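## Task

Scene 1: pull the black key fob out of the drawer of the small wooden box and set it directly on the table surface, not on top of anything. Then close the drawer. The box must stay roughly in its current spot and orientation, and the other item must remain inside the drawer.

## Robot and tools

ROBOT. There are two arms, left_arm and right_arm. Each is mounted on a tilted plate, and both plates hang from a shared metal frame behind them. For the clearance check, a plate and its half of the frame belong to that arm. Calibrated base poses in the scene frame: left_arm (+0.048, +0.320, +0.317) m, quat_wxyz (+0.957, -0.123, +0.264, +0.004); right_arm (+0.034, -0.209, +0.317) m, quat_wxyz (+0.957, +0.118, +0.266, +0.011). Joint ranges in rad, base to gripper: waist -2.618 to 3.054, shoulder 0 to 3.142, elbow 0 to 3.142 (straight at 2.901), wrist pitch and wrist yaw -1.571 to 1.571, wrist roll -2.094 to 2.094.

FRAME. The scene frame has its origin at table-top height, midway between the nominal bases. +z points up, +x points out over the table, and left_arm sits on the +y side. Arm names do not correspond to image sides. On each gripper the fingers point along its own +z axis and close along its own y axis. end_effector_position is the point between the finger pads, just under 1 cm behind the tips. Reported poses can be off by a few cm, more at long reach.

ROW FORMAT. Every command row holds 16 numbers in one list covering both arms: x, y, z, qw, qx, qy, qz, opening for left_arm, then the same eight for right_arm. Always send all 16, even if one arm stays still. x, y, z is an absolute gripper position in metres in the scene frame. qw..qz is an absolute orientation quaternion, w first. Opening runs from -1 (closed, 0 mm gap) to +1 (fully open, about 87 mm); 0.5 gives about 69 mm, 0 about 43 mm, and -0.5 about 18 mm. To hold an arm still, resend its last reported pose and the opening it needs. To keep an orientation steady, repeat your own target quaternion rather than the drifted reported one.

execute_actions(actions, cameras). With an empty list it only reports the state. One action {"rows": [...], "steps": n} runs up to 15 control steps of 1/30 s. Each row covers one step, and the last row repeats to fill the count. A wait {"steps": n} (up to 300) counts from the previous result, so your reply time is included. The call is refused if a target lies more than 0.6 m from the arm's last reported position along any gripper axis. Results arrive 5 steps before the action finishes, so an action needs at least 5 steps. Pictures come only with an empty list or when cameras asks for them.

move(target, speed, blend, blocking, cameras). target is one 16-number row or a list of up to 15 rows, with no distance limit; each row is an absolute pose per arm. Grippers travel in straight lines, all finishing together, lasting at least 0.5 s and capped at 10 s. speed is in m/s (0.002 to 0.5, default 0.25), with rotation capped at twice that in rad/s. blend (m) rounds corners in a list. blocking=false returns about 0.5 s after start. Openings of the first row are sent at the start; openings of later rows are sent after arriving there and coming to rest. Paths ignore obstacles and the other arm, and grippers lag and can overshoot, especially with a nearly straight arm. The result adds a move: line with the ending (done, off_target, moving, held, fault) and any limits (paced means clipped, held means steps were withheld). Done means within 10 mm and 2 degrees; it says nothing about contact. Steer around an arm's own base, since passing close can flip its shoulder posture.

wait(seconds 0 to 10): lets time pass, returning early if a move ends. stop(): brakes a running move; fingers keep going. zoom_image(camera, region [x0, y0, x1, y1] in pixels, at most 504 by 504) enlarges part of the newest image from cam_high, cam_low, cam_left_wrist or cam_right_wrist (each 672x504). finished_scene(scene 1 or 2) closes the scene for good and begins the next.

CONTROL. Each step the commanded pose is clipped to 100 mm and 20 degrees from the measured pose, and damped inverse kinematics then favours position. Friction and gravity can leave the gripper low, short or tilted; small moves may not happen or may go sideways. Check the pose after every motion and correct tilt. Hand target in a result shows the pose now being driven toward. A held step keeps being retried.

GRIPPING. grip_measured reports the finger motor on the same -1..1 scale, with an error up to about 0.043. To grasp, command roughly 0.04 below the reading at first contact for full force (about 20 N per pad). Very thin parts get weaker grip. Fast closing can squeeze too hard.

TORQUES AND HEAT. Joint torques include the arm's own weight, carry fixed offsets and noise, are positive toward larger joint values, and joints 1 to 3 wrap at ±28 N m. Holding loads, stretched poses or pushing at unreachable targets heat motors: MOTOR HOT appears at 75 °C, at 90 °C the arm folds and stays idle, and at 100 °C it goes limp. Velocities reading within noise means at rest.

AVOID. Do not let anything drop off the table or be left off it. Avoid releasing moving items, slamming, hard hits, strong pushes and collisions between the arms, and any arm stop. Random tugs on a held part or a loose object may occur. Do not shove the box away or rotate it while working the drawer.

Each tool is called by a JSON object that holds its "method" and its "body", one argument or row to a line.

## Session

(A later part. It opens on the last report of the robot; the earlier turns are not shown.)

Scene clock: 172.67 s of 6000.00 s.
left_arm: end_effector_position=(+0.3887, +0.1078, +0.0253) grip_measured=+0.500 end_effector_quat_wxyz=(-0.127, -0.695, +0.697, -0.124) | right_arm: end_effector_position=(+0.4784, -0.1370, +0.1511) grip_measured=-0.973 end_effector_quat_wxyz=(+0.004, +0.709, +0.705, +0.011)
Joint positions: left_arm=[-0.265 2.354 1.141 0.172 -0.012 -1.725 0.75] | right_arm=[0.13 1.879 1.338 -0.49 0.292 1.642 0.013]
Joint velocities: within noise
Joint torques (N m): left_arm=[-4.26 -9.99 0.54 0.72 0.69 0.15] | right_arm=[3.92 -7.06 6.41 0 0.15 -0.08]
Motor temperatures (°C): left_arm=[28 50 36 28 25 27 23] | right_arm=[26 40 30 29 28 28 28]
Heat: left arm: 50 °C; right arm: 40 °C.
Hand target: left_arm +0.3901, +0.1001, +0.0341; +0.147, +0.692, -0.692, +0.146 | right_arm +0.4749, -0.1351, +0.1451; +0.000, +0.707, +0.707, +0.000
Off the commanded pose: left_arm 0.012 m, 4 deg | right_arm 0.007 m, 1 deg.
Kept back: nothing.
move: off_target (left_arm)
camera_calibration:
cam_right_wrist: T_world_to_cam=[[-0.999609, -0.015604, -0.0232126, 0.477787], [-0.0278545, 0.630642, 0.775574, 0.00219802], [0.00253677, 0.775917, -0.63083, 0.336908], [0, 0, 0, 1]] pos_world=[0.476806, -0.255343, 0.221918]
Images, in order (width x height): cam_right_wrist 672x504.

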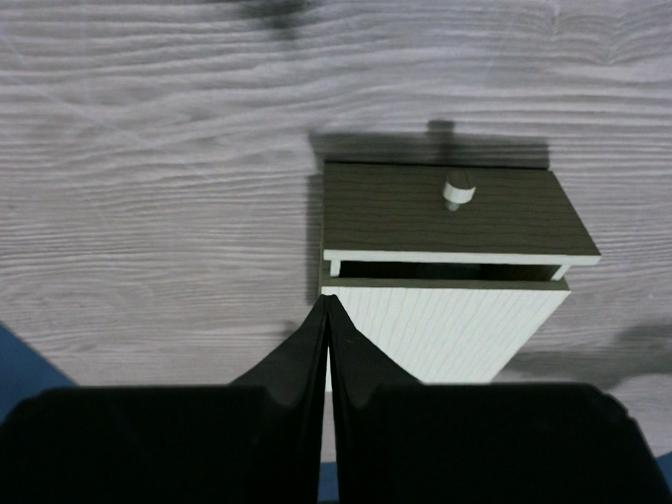

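{"method": "move", "body": {
  "target": [
    [0.390,0.100,0.034,0.1470,0.6916,-0.6916,0.1470,0.5,0.41,-0.17,0.11,0.0,0.7071,0.7071,0.0,-1],
    [0.390,0.087,0.034,0.1470,0.6916,-0.6916,0.1470,0.5,0.404,-0.155,0.038,-0.0616,0.7044,0.7044,0.0616,-1]
  ],
  "speed": 0.12,
  "cameras": ["cam_low"]
}}

Scene clock: 175.80 s of 6000.00 s.
left_arm: end_effector_position=(+0.3880, +0.1039, +0.0270) grip_measured=+0.500 end_effector_quat_wxyz=(-0.128, -0.695, +0.696, -0.125) | right_arm: end_effector_position=(+0.4023, -0.1535, +0.0430) grip_measured=-0.973 end_effector_quat_wxyz=(-0.062, +0.705, +0.704, +0.058)
Joint positions: left_arm=[-0.274 2.354 1.141 0.172 -0.012 -1.734 0.75] | right_arm=[-0.064 2.096 1.086 -0.025 0.033 1.475 0.013]
Joint velocities: within noise
Joint torques (N m): left_arm=[-6.26 -8.58 2.21 0.71 0.55 -0.03] | right_arm=[1.73 -6.64 3.07 0.2 -0.1 -0.26]
Motor temperatures (°C): left_arm=[28 51 36 28 25 27 23] | right_arm=[26 40 30 28 28 28 28]
Heat: left arm: 51 °C; right arm: 40 °C.
Hand target: left_arm +0.3898, +0.0875, +0.0344; +0.147, +0.691, -0.692, +0.147 | right_arm +0.4038, -0.1550, +0.0381; -0.062, +0.704, +0.704, +0.061
Off the commanded pose: left_arm 0.018 m, 3 deg | right_arm 0.006 m, 0 deg.
Kept back: nothing.
move: off_target (left_arm)
Images, in order (width x height): cam_low 672x504.

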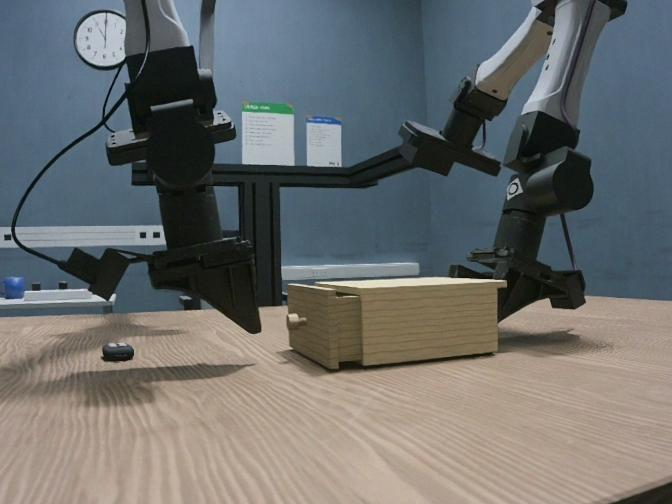

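{"method": "move", "body": {
  "target": [
    [0.390,0.087,0.034,0.1470,0.6916,-0.6916,0.1470,0.5,0.405,-0.09,0.044,-0.0616,0.7044,0.7044,0.0616,-1]
  ],
  "speed": 0.05,
  "cameras": ["cam_high","cam_low"]
}}

{"method": "move", "body": {
  "target": [
    [0.390,0.087,0.034,0.1470,0.6916,-0.6916,0.1470,0.5,0.405,-0.07,0.042,-0.0923,0.701,0.701,0.0923,-1]
  ],
  "speed": 0.04,
  "cameras": ["cam_high","cam_low"]
}}

Scene clock: 187.73 s of 6000.00 s.
left_arm: end_effector_position=(+0.3881, +0.1039, +0.0270) grip_measured=+0.500 end_effector_quat_wxyz=(-0.128, -0.695, +0.696, -0.125) | right_arm: end_effector_position=(+0.4039, -0.1229, +0.0415) grip_measured=-0.973 end_effector_quat_wxyz=(-0.031, +0.713, +0.699, +0.027)
Joint positions: left_arm=[-0.274 2.354 1.141 0.172 -0.012 -1.735 0.75] | right_arm=[0.057 2.119 1.093 -0.014 0.182 1.599 0.013]
Joint velocities: within noise
Joint torques (N m): left_arm=[-6.26 -8.57 2.25 0.71 0.57 -0.04] | right_arm=[7.3 -6.17 3.52 0.19 -0.73 -0.04]
Motor temperatures (°C): left_arm=[29 52 35 28 25 27 23] | right_arm=[26 39 29 28 28 28 28]
Heat: left arm: 52 °C; right arm: 39 °C.
Hand target: left_arm +0.3898, +0.0875, +0.0344; +0.147, +0.692, -0.692, +0.147 | right_arm +0.4038, -0.0913, +0.0455; -0.062, +0.704, +0.705, +0.060
Off the commanded pose: left_arm 0.018 m, 3 deg | right_arm 0.033 m, 5 deg.
Kept back: nothing.
move: off_target (left_arm, right_arm)
Images, in order (width x height): cam_high 672x504, cam_low 672x504.

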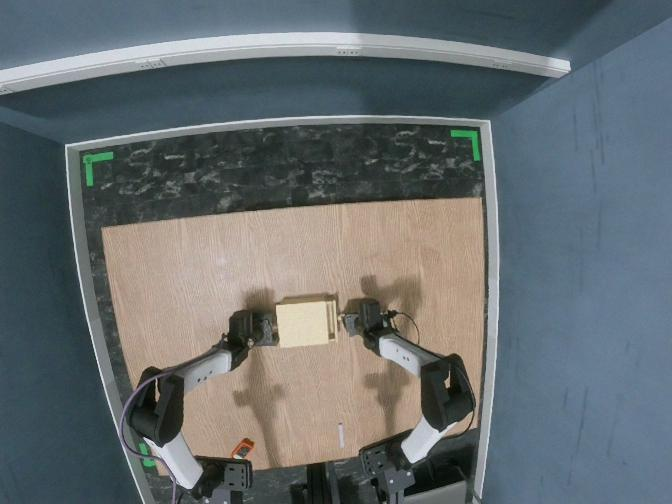

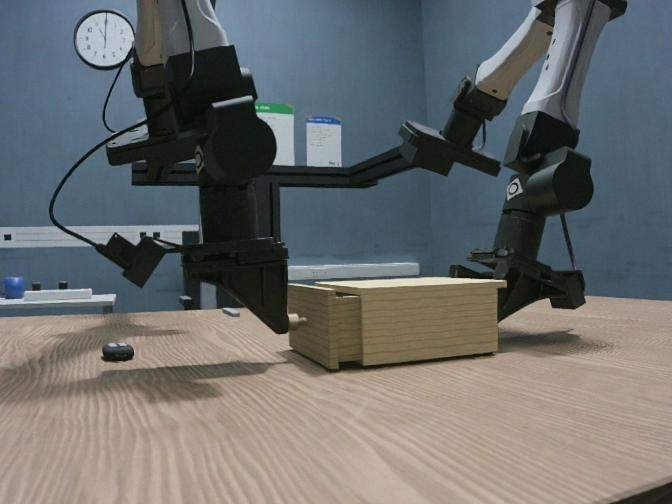

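Scene clock: 189.17 s of 6000.00 s.
left_arm: end_effector_position=(+0.3881, +0.1039, +0.0270) grip_measured=+0.500 end_effector_quat_wxyz=(-0.128, -0.695, +0.696, -0.125) | right_arm: end_effector_position=(+0.4044, -0.1106, +0.0370) grip_measured=-0.973 end_effector_quat_wxyz=(-0.050, +0.715, +0.696, +0.043)
Joint positions: left_arm=[-0.274 2.354 1.141 0.172 -0.012 -1.735 0.75] | right_arm=[0.062 2.151 1.113 -0.006 0.134 1.61 0.013]
Joint velocities: within noise
Joint torques (N m): left_arm=[-6.28 -8.64 2.21 0.72 0.56 -0.04] | right_arm=[7.65 -6.22 3.15 0.27 -1.05 -0.04]
Motor temperatures (°C): left_arm=[29 52 35 28 25 27 23] | right_arm=[26 39 29 28 28 28 28]
Heat: left arm: 52 °C; right arm: 39 °C.
Hand target: left_arm +0.3898, +0.0875, +0.0344; +0.147, +0.692, -0.692, +0.147 | right_arm +0.4034, -0.0720, +0.0443; -0.092, +0.701, +0.702, +0.090
Off the commanded pose: left_arm 0.018 m, 3 deg | right_arm 0.041 m, 8 deg.
Kept back: nothing.
move: off_target (left_arm, right_arm)
Images, in order (width x height): cam_high 672x504, cam_low 672x504.

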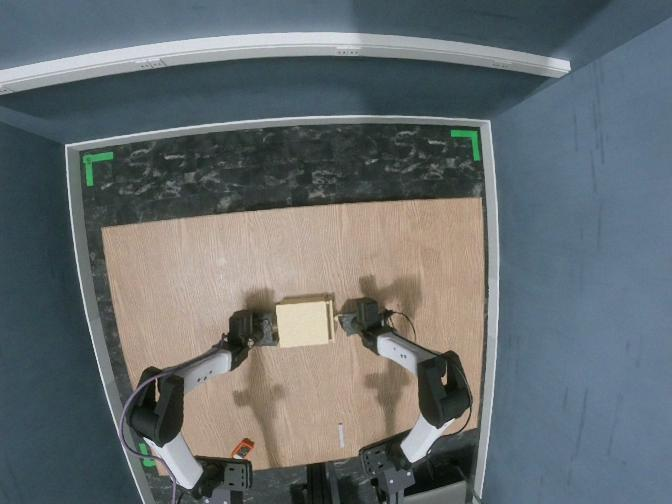

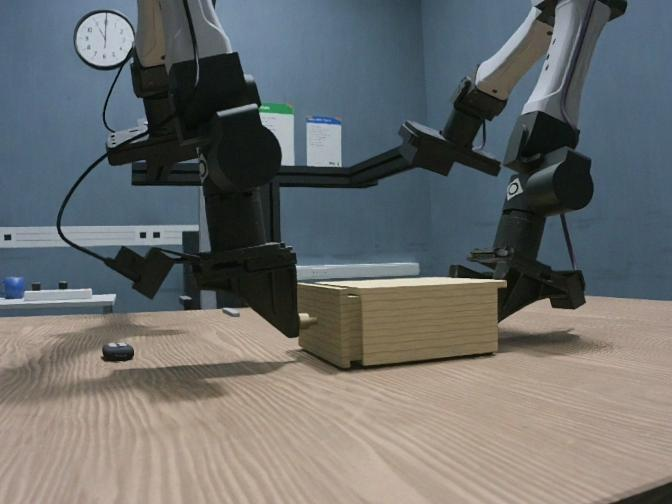

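{"method": "move", "body": {
  "target": [
    [0.390,0.087,0.034,0.1470,0.6916,-0.6916,0.1470,0.5,0.405,-0.060,0.046,-0.0923,0.701,0.701,0.0923,-1]
  ],
  "speed": 0.04,
  "cameras": ["cam_high","cam_low"]
}}

{"method": "zoom_image", "body": {
  "camera": "cam_low",
  "region": [280, 260, 400, 380]
}}

Scene clock: 190.10 s of 6000.00 s.
left_arm: end_effector_position=(+0.3880, +0.1039, +0.0270) grip_measured=+0.500 end_effector_quat_wxyz=(-0.129, -0.695, +0.696, -0.125) | right_arm: end_effector_position=(+0.4051, -0.1093, +0.0370) grip_measured=-0.973 end_effector_quat_wxyz=(-0.043, +0.718, +0.694, +0.037)
Joint positions: left_arm=[-0.274 2.354 1.141 0.171 -0.012 -1.735 0.75] | right_arm=[0.074 2.152 1.114 -0.006 0.159 1.629 0.013]
Joint velocities: within noise
Joint torques (N m): left_arm=[-6.23 -8.59 2.22 0.71 0.55 -0.03] | right_arm=[9.13 -6.61 3.02 0.27 -1.18 0.01]
Motor temperatures (°C): left_arm=[29 52 35 28 25 27 23] | right_arm=[26 39 29 28 28 28 28]
Heat: left arm: 52 °C; right arm: 39 °C.
Hand target: left_arm +0.3898, +0.0875, +0.0344; +0.147, +0.691, -0.692, +0.146 | right_arm +0.4029, -0.0629, +0.0486; -0.092, +0.701, +0.702, +0.090
Off the commanded pose: left_arm 0.018 m, 3 deg | right_arm 0.050 m, 9 deg.
Kept back: nothing.
move: off_target (left_arm, right_arm)
Images, in order (width x height): cam_high 672x504, cam_low 672x504.

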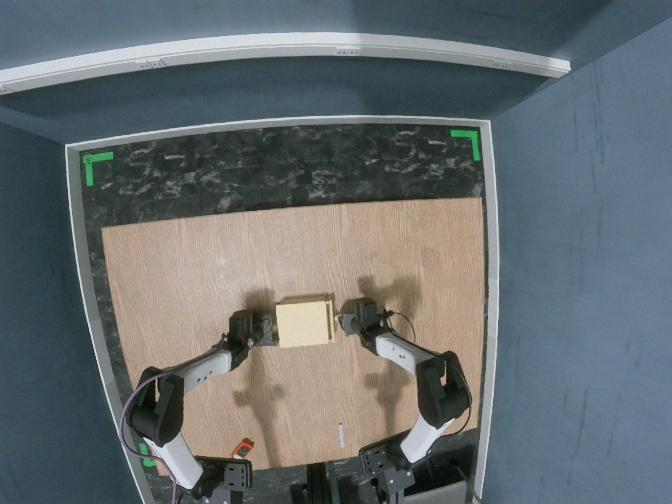

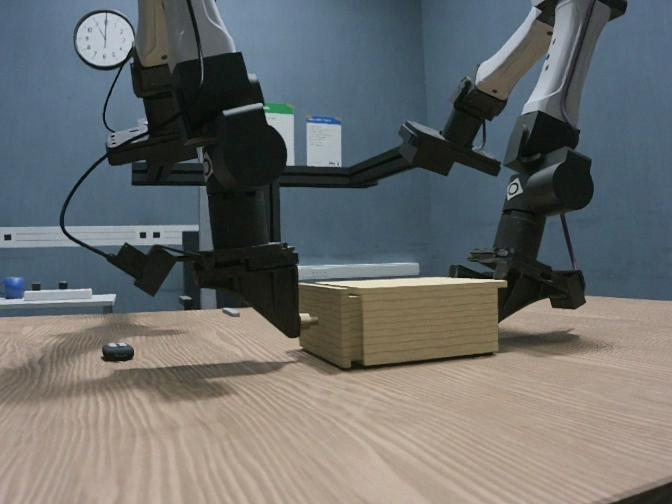

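Scaled by 4.200 from the camera's 672x504 image, which has a finer 960x720 frame.

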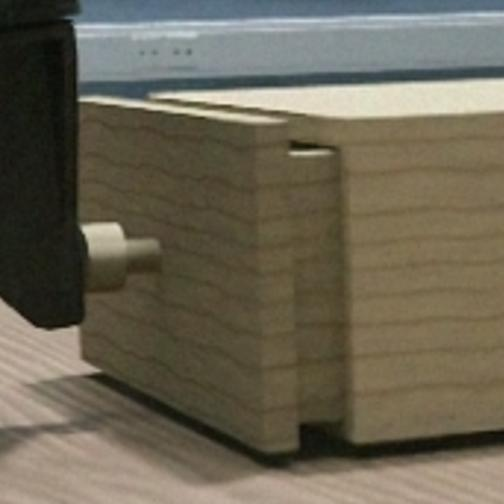

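{"method": "move", "body": {
  "target": [
    [0.390,0.087,0.034,0.1470,0.6916,-0.6916,0.1470,0.5,0.405,-0.130,0.042,-0.0616,0.7044,0.7044,0.0616,-1],
    [0.390,0.085,0.034,0.1470,0.6916,-0.6916,0.1470,0.5,0.404,-0.068,0.044,-0.0923,0.701,0.701,0.0923,-1]
  ],
  "speed": 0.05,
  "cameras": ["cam_high","cam_low"]
}}

{"method": "zoom_image", "body": {
  "camera": "cam_low",
  "region": [280, 260, 400, 380]
}}

Scene clock: 193.20 s of 6000.00 s.
left_arm: end_effector_position=(+0.3880, +0.1039, +0.0270) grip_measured=+0.500 end_effector_quat_wxyz=(-0.129, -0.695, +0.696, -0.125) | right_arm: end_effector_position=(+0.3988, -0.1095, +0.0367) grip_measured=-0.973 end_effector_quat_wxyz=(-0.056, +0.713, +0.697, +0.042)
Joint positions: left_arm=[-0.274 2.354 1.141 0.171 -0.012 -1.735 0.75] | right_arm=[0.061 2.152 1.102 -0.006 0.126 1.608 0.013]
Joint velocities: within noise
Joint torques (N m): left_arm=[-6.64 -8.39 2.43 0.71 0.54 -0.08] | right_arm=[8.32 -6.46 3.45 0.24 -0.98 0.03]
Motor temperatures (°C): left_arm=[29 52 35 28 25 27 23] | right_arm=[26 39 29 28 28 28 28]
Heat: left arm: 52 °C; right arm: 39 °C.
Hand target: left_arm +0.3897, +0.0856, +0.0345; +0.147, +0.691, -0.692, +0.147 | right_arm +0.4021, -0.0701, +0.0462; -0.093, +0.701, +0.702, +0.090
Off the commanded pose: left_arm 0.020 m, 3 deg | right_arm 0.042 m, 7 deg.
Kept back: nothing.
move: off_target (left_arm, right_arm)
Images, in order (width x height): cam_high 672x504, cam_low 672x504.

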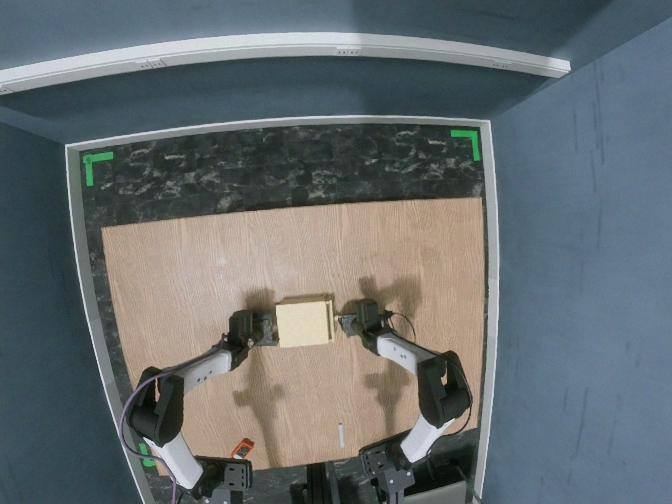

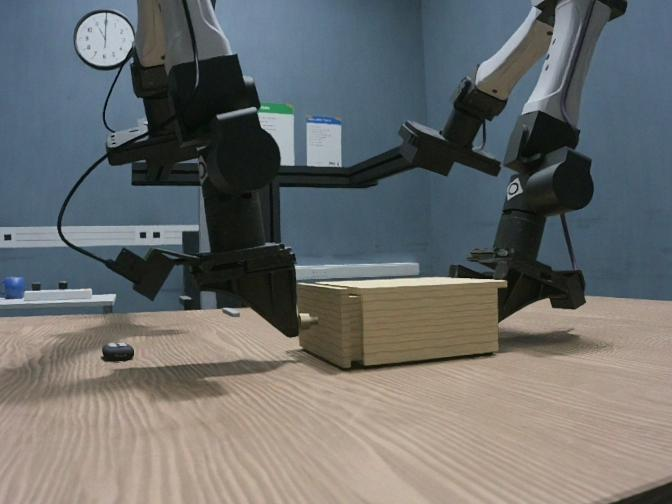

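Scaled by 4.200 from the camera's 672x504 image, which has a finer 960x720 frame.

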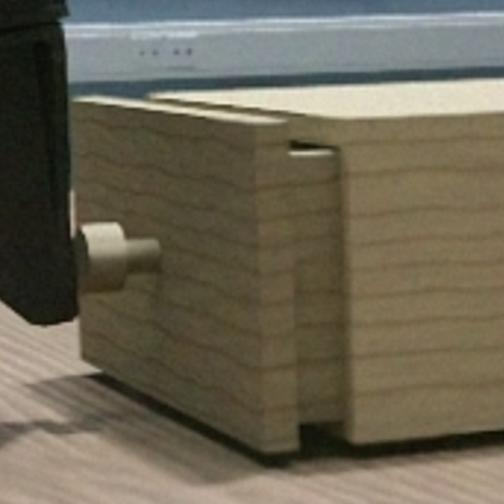

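{"method": "move", "body": {
  "target": [
    [0.390,0.085,0.034,0.1470,0.6916,-0.6916,0.1470,0.5,0.412,-0.052,0.042,-0.125,0.696,0.696,0.125,-1]
  ],
  "speed": 0.04,
  "cameras": ["cam_high","cam_low"]
}}

{"method": "zoom_image", "body": {
  "camera": "cam_low",
  "region": [280, 260, 400, 380]
}}

Scene clock: 195.07 s of 6000.00 s.
left_arm: end_effector_position=(+0.3875, +0.1041, +0.0268) grip_measured=+0.500 end_effector_quat_wxyz=(-0.130, -0.697, +0.694, -0.123) | right_arm: end_effector_position=(+0.4099, -0.0930, +0.0331) grip_measured=-0.973 end_effector_quat_wxyz=(-0.081, +0.712, +0.694, +0.072)
Joint positions: left_arm=[-0.274 2.354 1.141 0.168 -0.013 -1.74 0.75] | right_arm=[0.064 2.196 1.162 -0.011 0.05 1.611 0.013]
Joint velocities: within noise
Joint torques (N m): left_arm=[-6.63 -8.42 2.47 0.73 0.54 -0.02] | right_arm=[7.79 -6.52 3.44 0.33 -1.2 -0.05]
Motor temperatures (°C): left_arm=[29 52 35 28 25 27 23] | right_arm=[27 38 29 28 28 28 28]
Heat: left arm: 52 °C; right arm: 38 °C.
Hand target: left_arm +0.3897, +0.0856, +0.0345; +0.147, +0.691, -0.692, +0.147 | right_arm +0.4104, -0.0542, +0.0442; -0.125, +0.696, +0.697, +0.123
Off the commanded pose: left_arm 0.021 m, 3 deg | right_arm 0.042 m, 8 deg.
Kept back: nothing.
move: off_target (left_arm, right_arm)
Images, in order (width x height): cam_high 672x504, cam_low 672x504.

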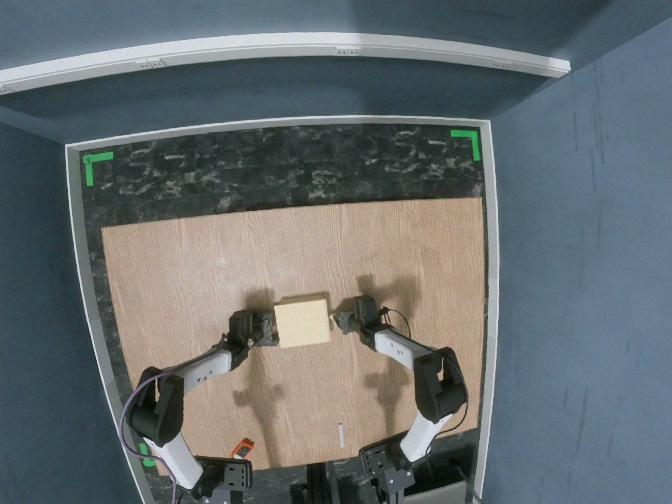

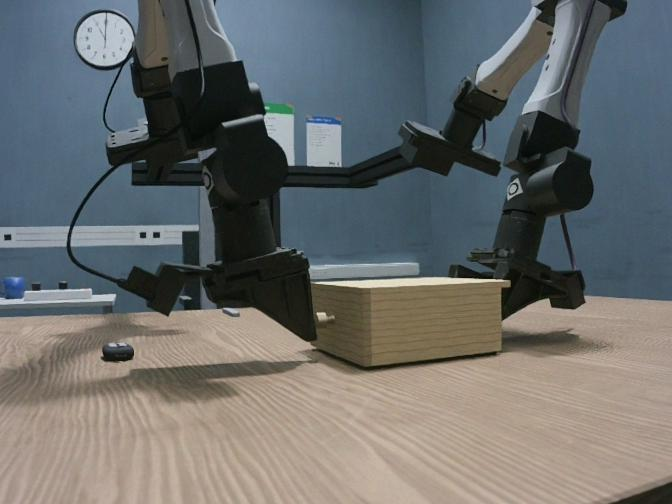

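Scaled by 4.200 from the camera's 672x504 image, which has a finer 960x720 frame.

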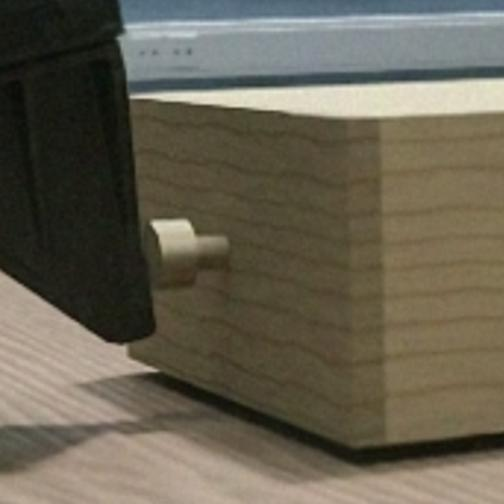

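{"method": "zoom_image", "body": {
  "camera": "cam_high",
  "region": [252, 282, 352, 362]
}}

Scaled by 5.040 from the camera's 672x504 image, which has a finer 960x720 frame.

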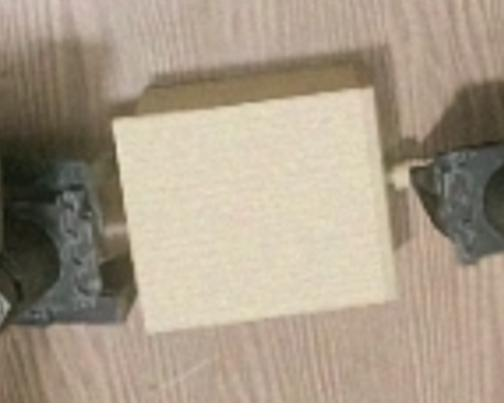

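{"method": "move", "body": {
  "target": [
    [0.390,0.105,0.034,0.1470,0.6916,-0.6916,0.1470,0.5,0.41,-0.15,0.045,-0.0616,0.7044,0.7044,0.0616,-1],
    [0.390,0.15,0.036,0.1470,0.6916,-0.6916,0.1470,0.5,0.405,-0.19,0.12,0.0,0.7071,0.7071,0.0,-1],
    [0.437,0.15,0.036,0.1470,0.6916,-0.6916,0.1470,-1,0.405,-0.19,0.2,0.0,0.7071,0.7071,0.0,-1]
  ],
  "speed": [0.05,0.15,0.12],
  "blend": [0.0,0.0,0.0],
  "cameras": ["cam_high","cam_left_wrist"]
}}

{"method": "zoom_image", "body": {
  "camera": "cam_high",
  "region": [252, 282, 352, 362]
}}

Scene clock: 200.47 s of 6000.00 s.
left_arm: end_effector_position=(+0.4372, +0.1461, +0.0367) grip_measured=-0.993 end_effector_quat_wxyz=(-0.141, -0.691, +0.693, -0.147) | right_arm: end_effector_position=(+0.3938, -0.1882, +0.1875) grip_measured=-0.973 end_effector_quat_wxyz=(-0.016, +0.704, +0.710, -0.010)
Joint positions: left_arm=[-0.148 2.299 1.267 0.004 0.101 -1.623 0.004] | right_arm=[0.017 1.554 0.982 -0.493 0.236 1.542 0.013]
Joint velocities: within noise
Joint torques (N m): left_arm=[-2.67 -9.84 2.66 0.42 0.29 0.24] | right_arm=[2.96 -9.92 6.05 -0.07 0.19 -0.05]
Motor temperatures (°C): left_arm=[29 52 35 28 25 27 23] | right_arm=[27 39 29 28 28 28 28]
Heat: left arm: 52 °C; right arm: 39 °C.
Hand target: left_arm +0.4370, +0.1500, +0.0360; +0.147, +0.692, -0.692, +0.147 | right_arm +0.4048, -0.1899, +0.1998; +0.000, +0.707, +0.707, +0.000
Off the commanded pose: left_arm 0.004 m, 1 deg | right_arm 0.017 m, 2 deg.
Kept back: nothing.
move: off_target (right_arm)
camera_calibration:
cam_left_wrist: T_world_to_cam=[[0.999963, -0.00846316, -0.00144717, -0.437849], [-0.0012092, -0.305683, 0.952133, 0.0348673], [-0.00850042, -0.952096, -0.305682, 0.294931], [0, 0, 0, 1]] pos_world=[0.440382, 0.287755, 0.0563232]
Images, in order (width x height): cam_high 672x504, cam_left_wrist 672x504.

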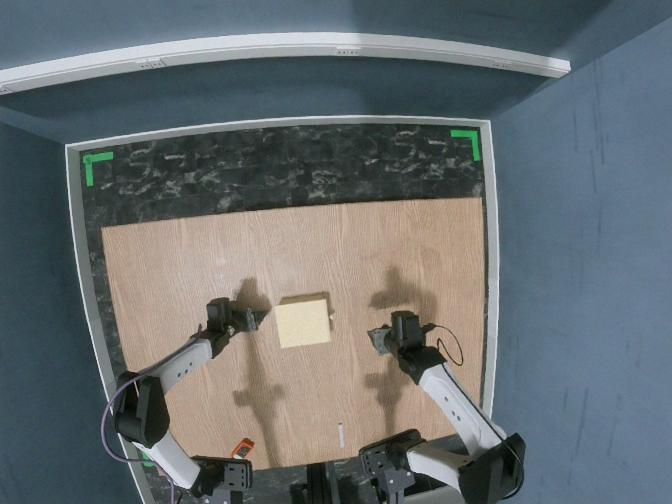

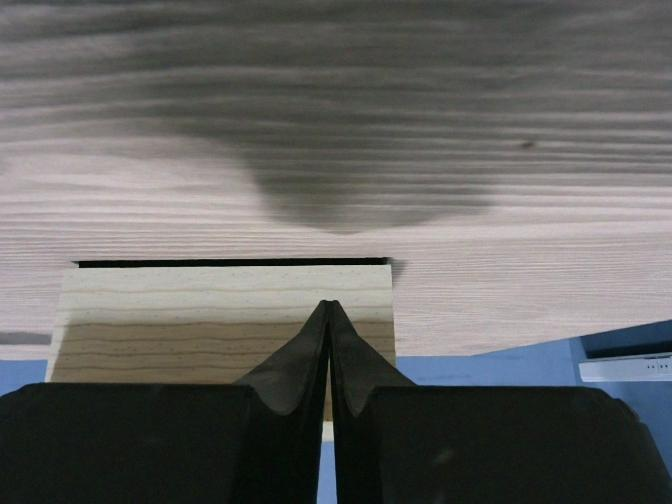

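Scaled by 5.040 from the camera's 672x504 image, which has a finer 960x720 frame.

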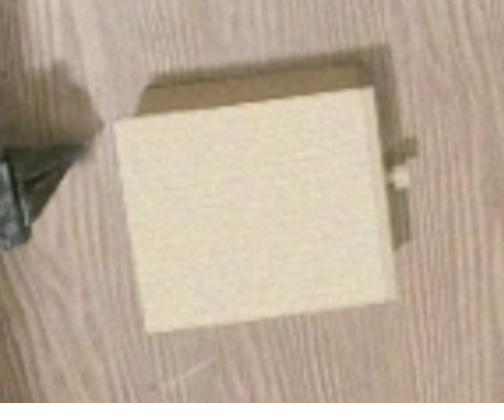

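{"method": "move", "body": {
  "target": [
    [0.437,0.098,0.036,0.1470,0.6916,-0.6916,0.1470,-1,0.405,-0.19,0.2,0.0,0.7071,0.7071,0.0,-1]
  ],
  "speed": 0.05,
  "cameras": ["cam_high"]
}}

{"method": "zoom_image", "body": {
  "camera": "cam_high",
  "region": [252, 282, 352, 362]
}}

Scene clock: 202.40 s of 6000.00 s.
left_arm: end_effector_position=(+0.4413, +0.1053, +0.0401) grip_measured=-0.993 end_effector_quat_wxyz=(-0.143, -0.693, +0.691, -0.151) | right_arm: end_effector_position=(+0.3937, -0.1882, +0.1875) grip_measured=-0.973 end_effector_quat_wxyz=(-0.016, +0.704, +0.710, -0.010)
Joint positions: left_arm=[-0.239 2.344 1.323 0.004 0.061 -1.706 0.004] | right_arm=[0.017 1.554 0.982 -0.494 0.236 1.542 0.013]
Joint velocities: within noise
Joint torques (N m): left_arm=[-5.68 -8.42 3.37 0.62 0.12 0.07] | right_arm=[2.95 -9.7 6.16 -0.09 0.23 -0.03]
Motor temperatures (°C): left_arm=[29 52 35 28 25 27 23] | right_arm=[27 39 30 28 28 28 28]
Heat: left arm: 52 °C; right arm: 39 °C.
Hand target: left_arm +0.4369, +0.0982, +0.0362; +0.147, +0.692, -0.692, +0.147 | right_arm +0.4048, -0.1899, +0.1998; +0.000, +0.707, +0.707, +0.000
Off the commanded pose: left_arm 0.009 m, 1 deg | right_arm 0.017 m, 2 deg.
Kept back: nothing.
move: off_target (right_arm)
Images, in order (width x height): cam_high 672x504.

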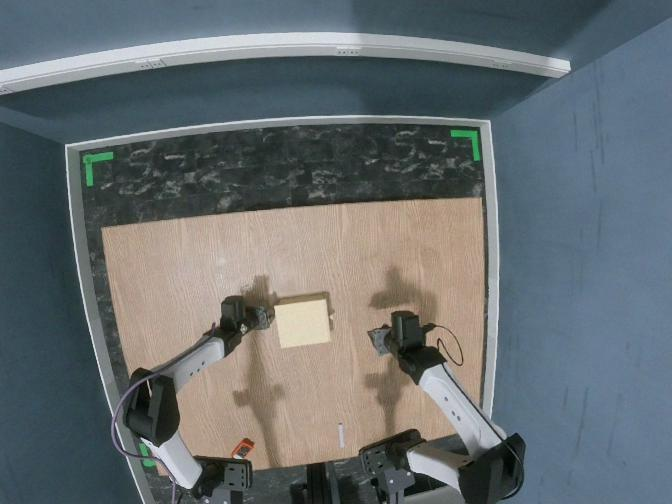

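Scaled by 5.040 from the camera's 672x504 image, which has a finer 960x720 frame.

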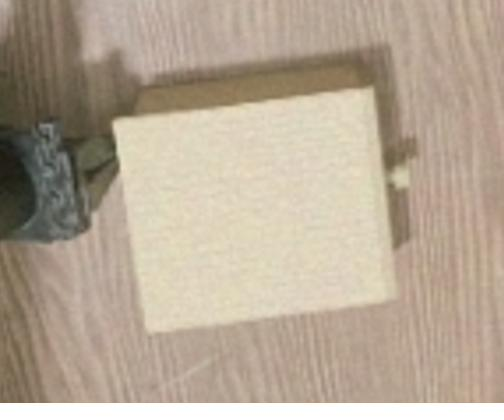

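Continue pushing.

{"method": "move", "body": {
  "target": [
    [0.434,0.082,0.034,0.1470,0.6916,-0.6916,0.1470,-1,0.405,-0.19,0.2,0.0,0.7071,0.7071,0.0,-1]
  ],
  "speed": 0.04,
  "cameras": ["cam_high"]
}}

{"method": "zoom_image", "body": {
  "camera": "cam_high",
  "region": [252, 282, 352, 362]
}}

Scene clock: 203.37 s of 6000.00 s.
left_arm: end_effector_position=(+0.4409, +0.1042, +0.0325) grip_measured=-0.993 end_effector_quat_wxyz=(-0.126, -0.702, +0.688, -0.133) | right_arm: end_effector_position=(+0.3937, -0.1882, +0.1875) grip_measured=-0.973 end_effector_quat_wxyz=(-0.016, +0.704, +0.710, -0.010)
Joint positions: left_arm=[-0.256 2.363 1.337 0.004 0.003 -1.736 0.004] | right_arm=[0.017 1.554 0.982 -0.494 0.236 1.542 0.013]
Joint velocities: within noise
Joint torques (N m): left_arm=[-7.46 -7.98 3.38 0.75 0.48 0.08] | right_arm=[2.96 -9.81 6.11 -0.1 0.17 -0.01]
Motor temperatures (°C): left_arm=[29 52 35 28 25 27 23] | right_arm=[27 40 30 28 28 28 28]
Heat: left arm: 52 °C; right arm: 40 °C.
Hand target: left_arm +0.4333, +0.0828, +0.0347; +0.147, +0.692, -0.692, +0.147 | right_arm +0.4048, -0.1899, +0.1998; +0.000, +0.707, +0.707, +0.000
Off the commanded pose: left_arm 0.023 m, 3 deg | right_arm 0.017 m, 2 deg.
Kept back: nothing.
move: off_target (left_arm, right_arm)
Images, in order (width x height): cam_high 672x504.

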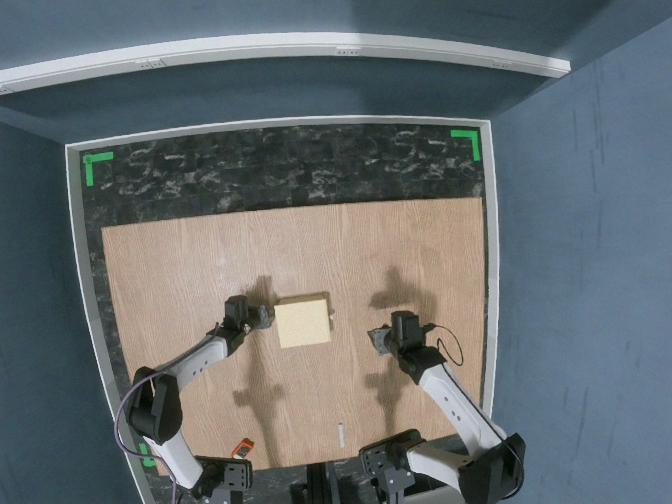

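Scaled by 5.040 from the camera's 672x504 image, which has a finer 960x720 frame.

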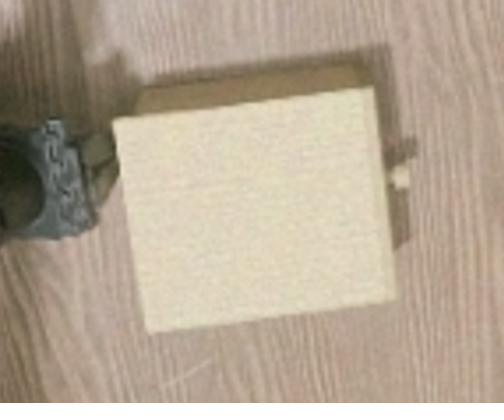

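{"method": "move", "body": {
  "target": [
    [0.432,0.072,0.036,0.1470,0.6916,-0.6916,0.1470,-1,0.405,-0.19,0.2,0.0,0.7071,0.7071,0.0,-1]
  ],
  "speed": 0.04,
  "cameras": ["cam_high"]
}}

{"method": "zoom_image", "body": {
  "camera": "cam_high",
  "region": [252, 282, 352, 362]
}}

Scene clock: 204.33 s of 6000.00 s.
left_arm: end_effector_position=(+0.4390, +0.0892, +0.0351) grip_measured=-0.993 end_effector_quat_wxyz=(-0.129, -0.700, +0.689, -0.137) | right_arm: end_effector_position=(+0.3937, -0.1882, +0.1875) grip_measured=-0.973 end_effector_quat_wxyz=(-0.016, +0.704, +0.710, -0.010)
Joint positions: left_arm=[-0.287 2.376 1.346 0.01 -0.004 -1.759 0.003] | right_arm=[0.017 1.554 0.982 -0.494 0.236 1.542 0.013]
Joint velocities: within noise
Joint torques (N m): left_arm=[-6.89 -8.31 3.23 0.73 0.41 0.08] | right_arm=[2.85 -9.76 6.09 -0.09 0.2 -0.02]
Motor temperatures (°C): left_arm=[29 52 35 28 25 27 23] | right_arm=[27 40 30 28 28 28 28]
Heat: left arm: 52 °C; right arm: 40 °C.
Hand target: left_arm +0.4318, +0.0725, +0.0365; +0.147, +0.692, -0.692, +0.147 | right_arm +0.4048, -0.1899, +0.1998; +0.000, +0.707, +0.707, +0.000
Off the commanded pose: left_arm 0.019 m, 3 deg | right_arm 0.017 m, 2 deg.
Kept back: nothing.
move: off_target (left_arm, right_arm)
Images, in order (width x height): cam_high 672x504.

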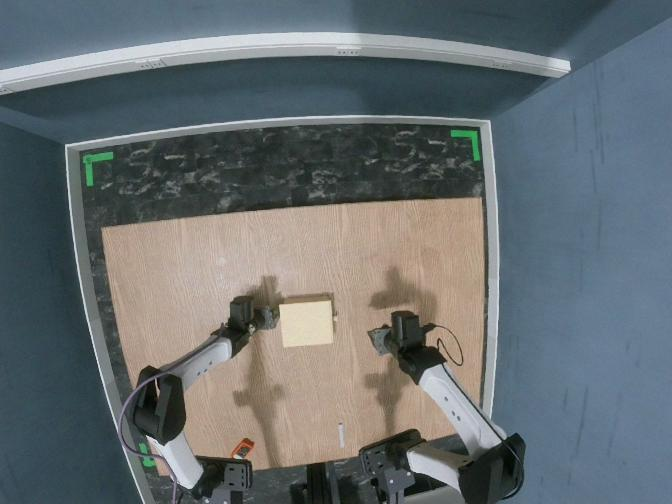

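Scaled by 5.040 from the camera's 672x504 image, which has a finer 960x720 frame.

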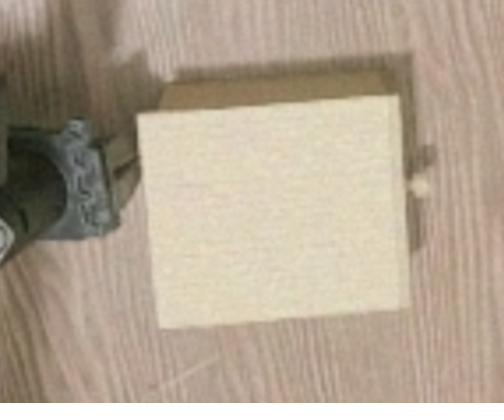

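{"method": "move", "body": {
  "target": [
    [0.437,0.15,0.038,0.1470,0.6916,-0.6916,0.1470,-1,0.405,-0.19,0.2,0.0,0.7071,0.7071,0.0,-1],
    [0.40,0.20,0.16,0.0,0.7071,-0.7071,0.0,-1,0.405,-0.19,0.2,0.0,0.7071,0.7071,0.0,-1]
  ],
  "speed": 0.15,
  "cameras": ["cam_high","cam_low","cam_left_wrist"]
}}

{"method": "zoom_image", "body": {
  "camera": "cam_low",
  "region": [300, 260, 540, 380]
}}

{"method": "zoom_image", "body": {
  "camera": "cam_high",
  "region": [252, 282, 352, 362]
}}

Scene clock: 207.43 s of 6000.00 s.
left_arm: end_effector_position=(+0.3999, +0.1964, +0.1552) grip_measured=-0.993 end_effector_quat_wxyz=(+0.008, +0.706, -0.708, +0.004) | right_arm: end_effector_position=(+0.3936, -0.1883, +0.1875) grip_measured=-0.973 end_effector_quat_wxyz=(-0.016, +0.704, +0.710, -0.010)
Joint positions: left_arm=[-0.337 1.779 0.976 -0.32 -0.38 -1.804 0.003] | right_arm=[0.017 1.554 0.982 -0.494 0.236 1.542 0.013]
Joint velocities: within noise
Joint torques (N m): left_arm=[-3.79 -9.69 3 0.32 -0.24 0.05] | right_arm=[2.92 -9.78 6.16 -0.08 0.2 -0.03]
Motor temperatures (°C): left_arm=[29 53 35 28 25 27 23] | right_arm=[27 40 30 28 28 28 28]
Heat: left arm: 53 °C; right arm: 40 °C.
Hand target: left_arm +0.4001, +0.1999, +0.1599; +0.000, +0.707, -0.707, +0.000 | right_arm +0.4048, -0.1900, +0.1998; +0.000, +0.707, +0.707, +0.000
Off the commanded pose: left_arm 0.006 m, 1 deg | right_arm 0.017 m, 2 deg.
Kept back: nothing.
move: off_target (right_arm)
camera_calibration:
cam_left_wrist: T_world_to_cam=[[0.99982, -0.00687855, -0.0176539, -0.397697], [0.0089802, -0.648413, 0.761235, 0.0302345], [-0.0166832, -0.761257, -0.648235, 0.397701], [0, 0, 0, 1]] pos_world=[0.403989, 0.319621, 0.227767]
Images, in order (width x height): cam_high 672x504, cam_low 672x504, cam_left_wrist 672x504.

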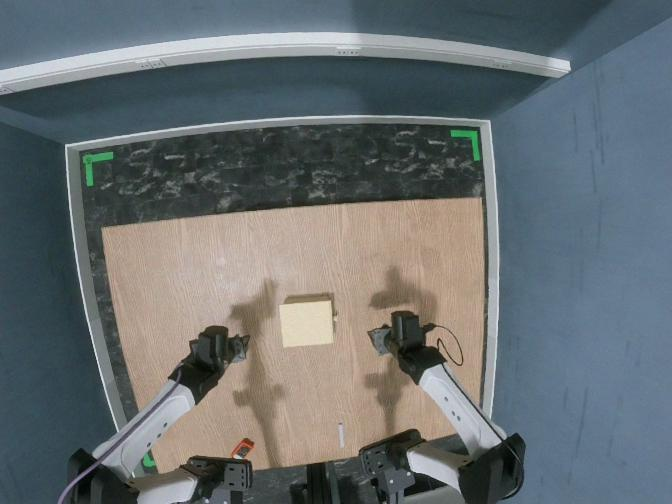

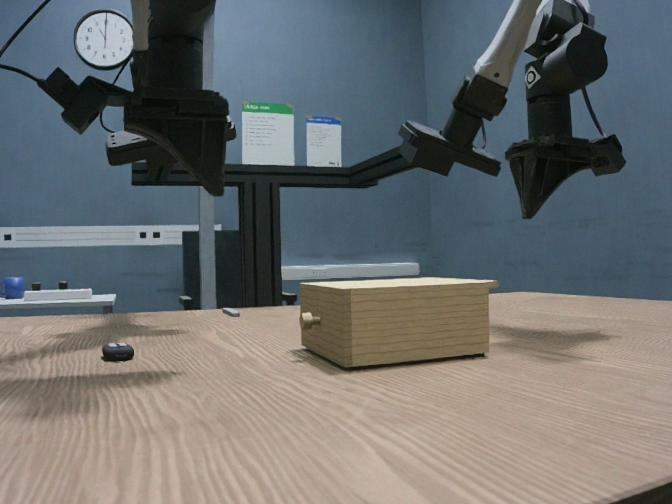

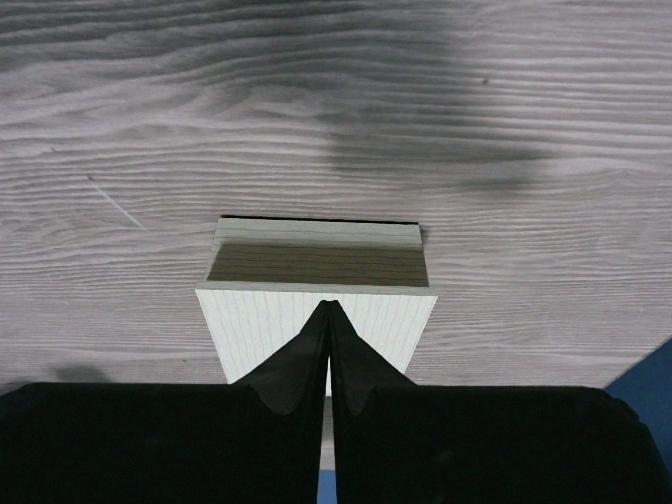

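Scaled by 2.100 from the camera's 672x504 image, which has a finer 960x720 frame.

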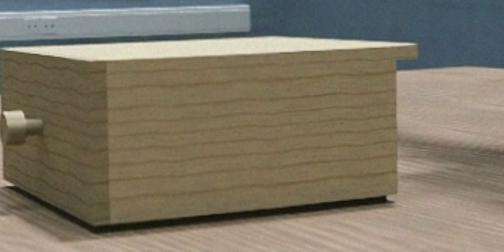

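Scaled by 5.040 from the camera's 672x504 image, which has a finer 960x720 frame.

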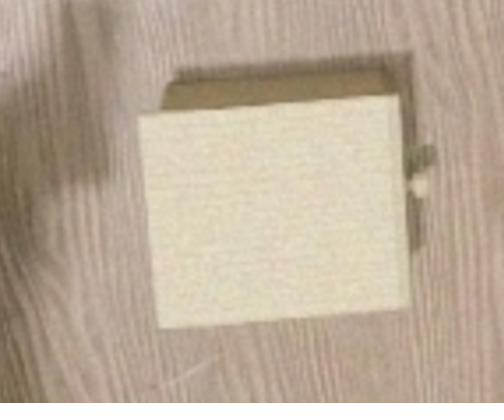

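{"method": "finished_scene", "body": {
  "scene": 1,
  "done": true
}}

The scene is finished: the task was done.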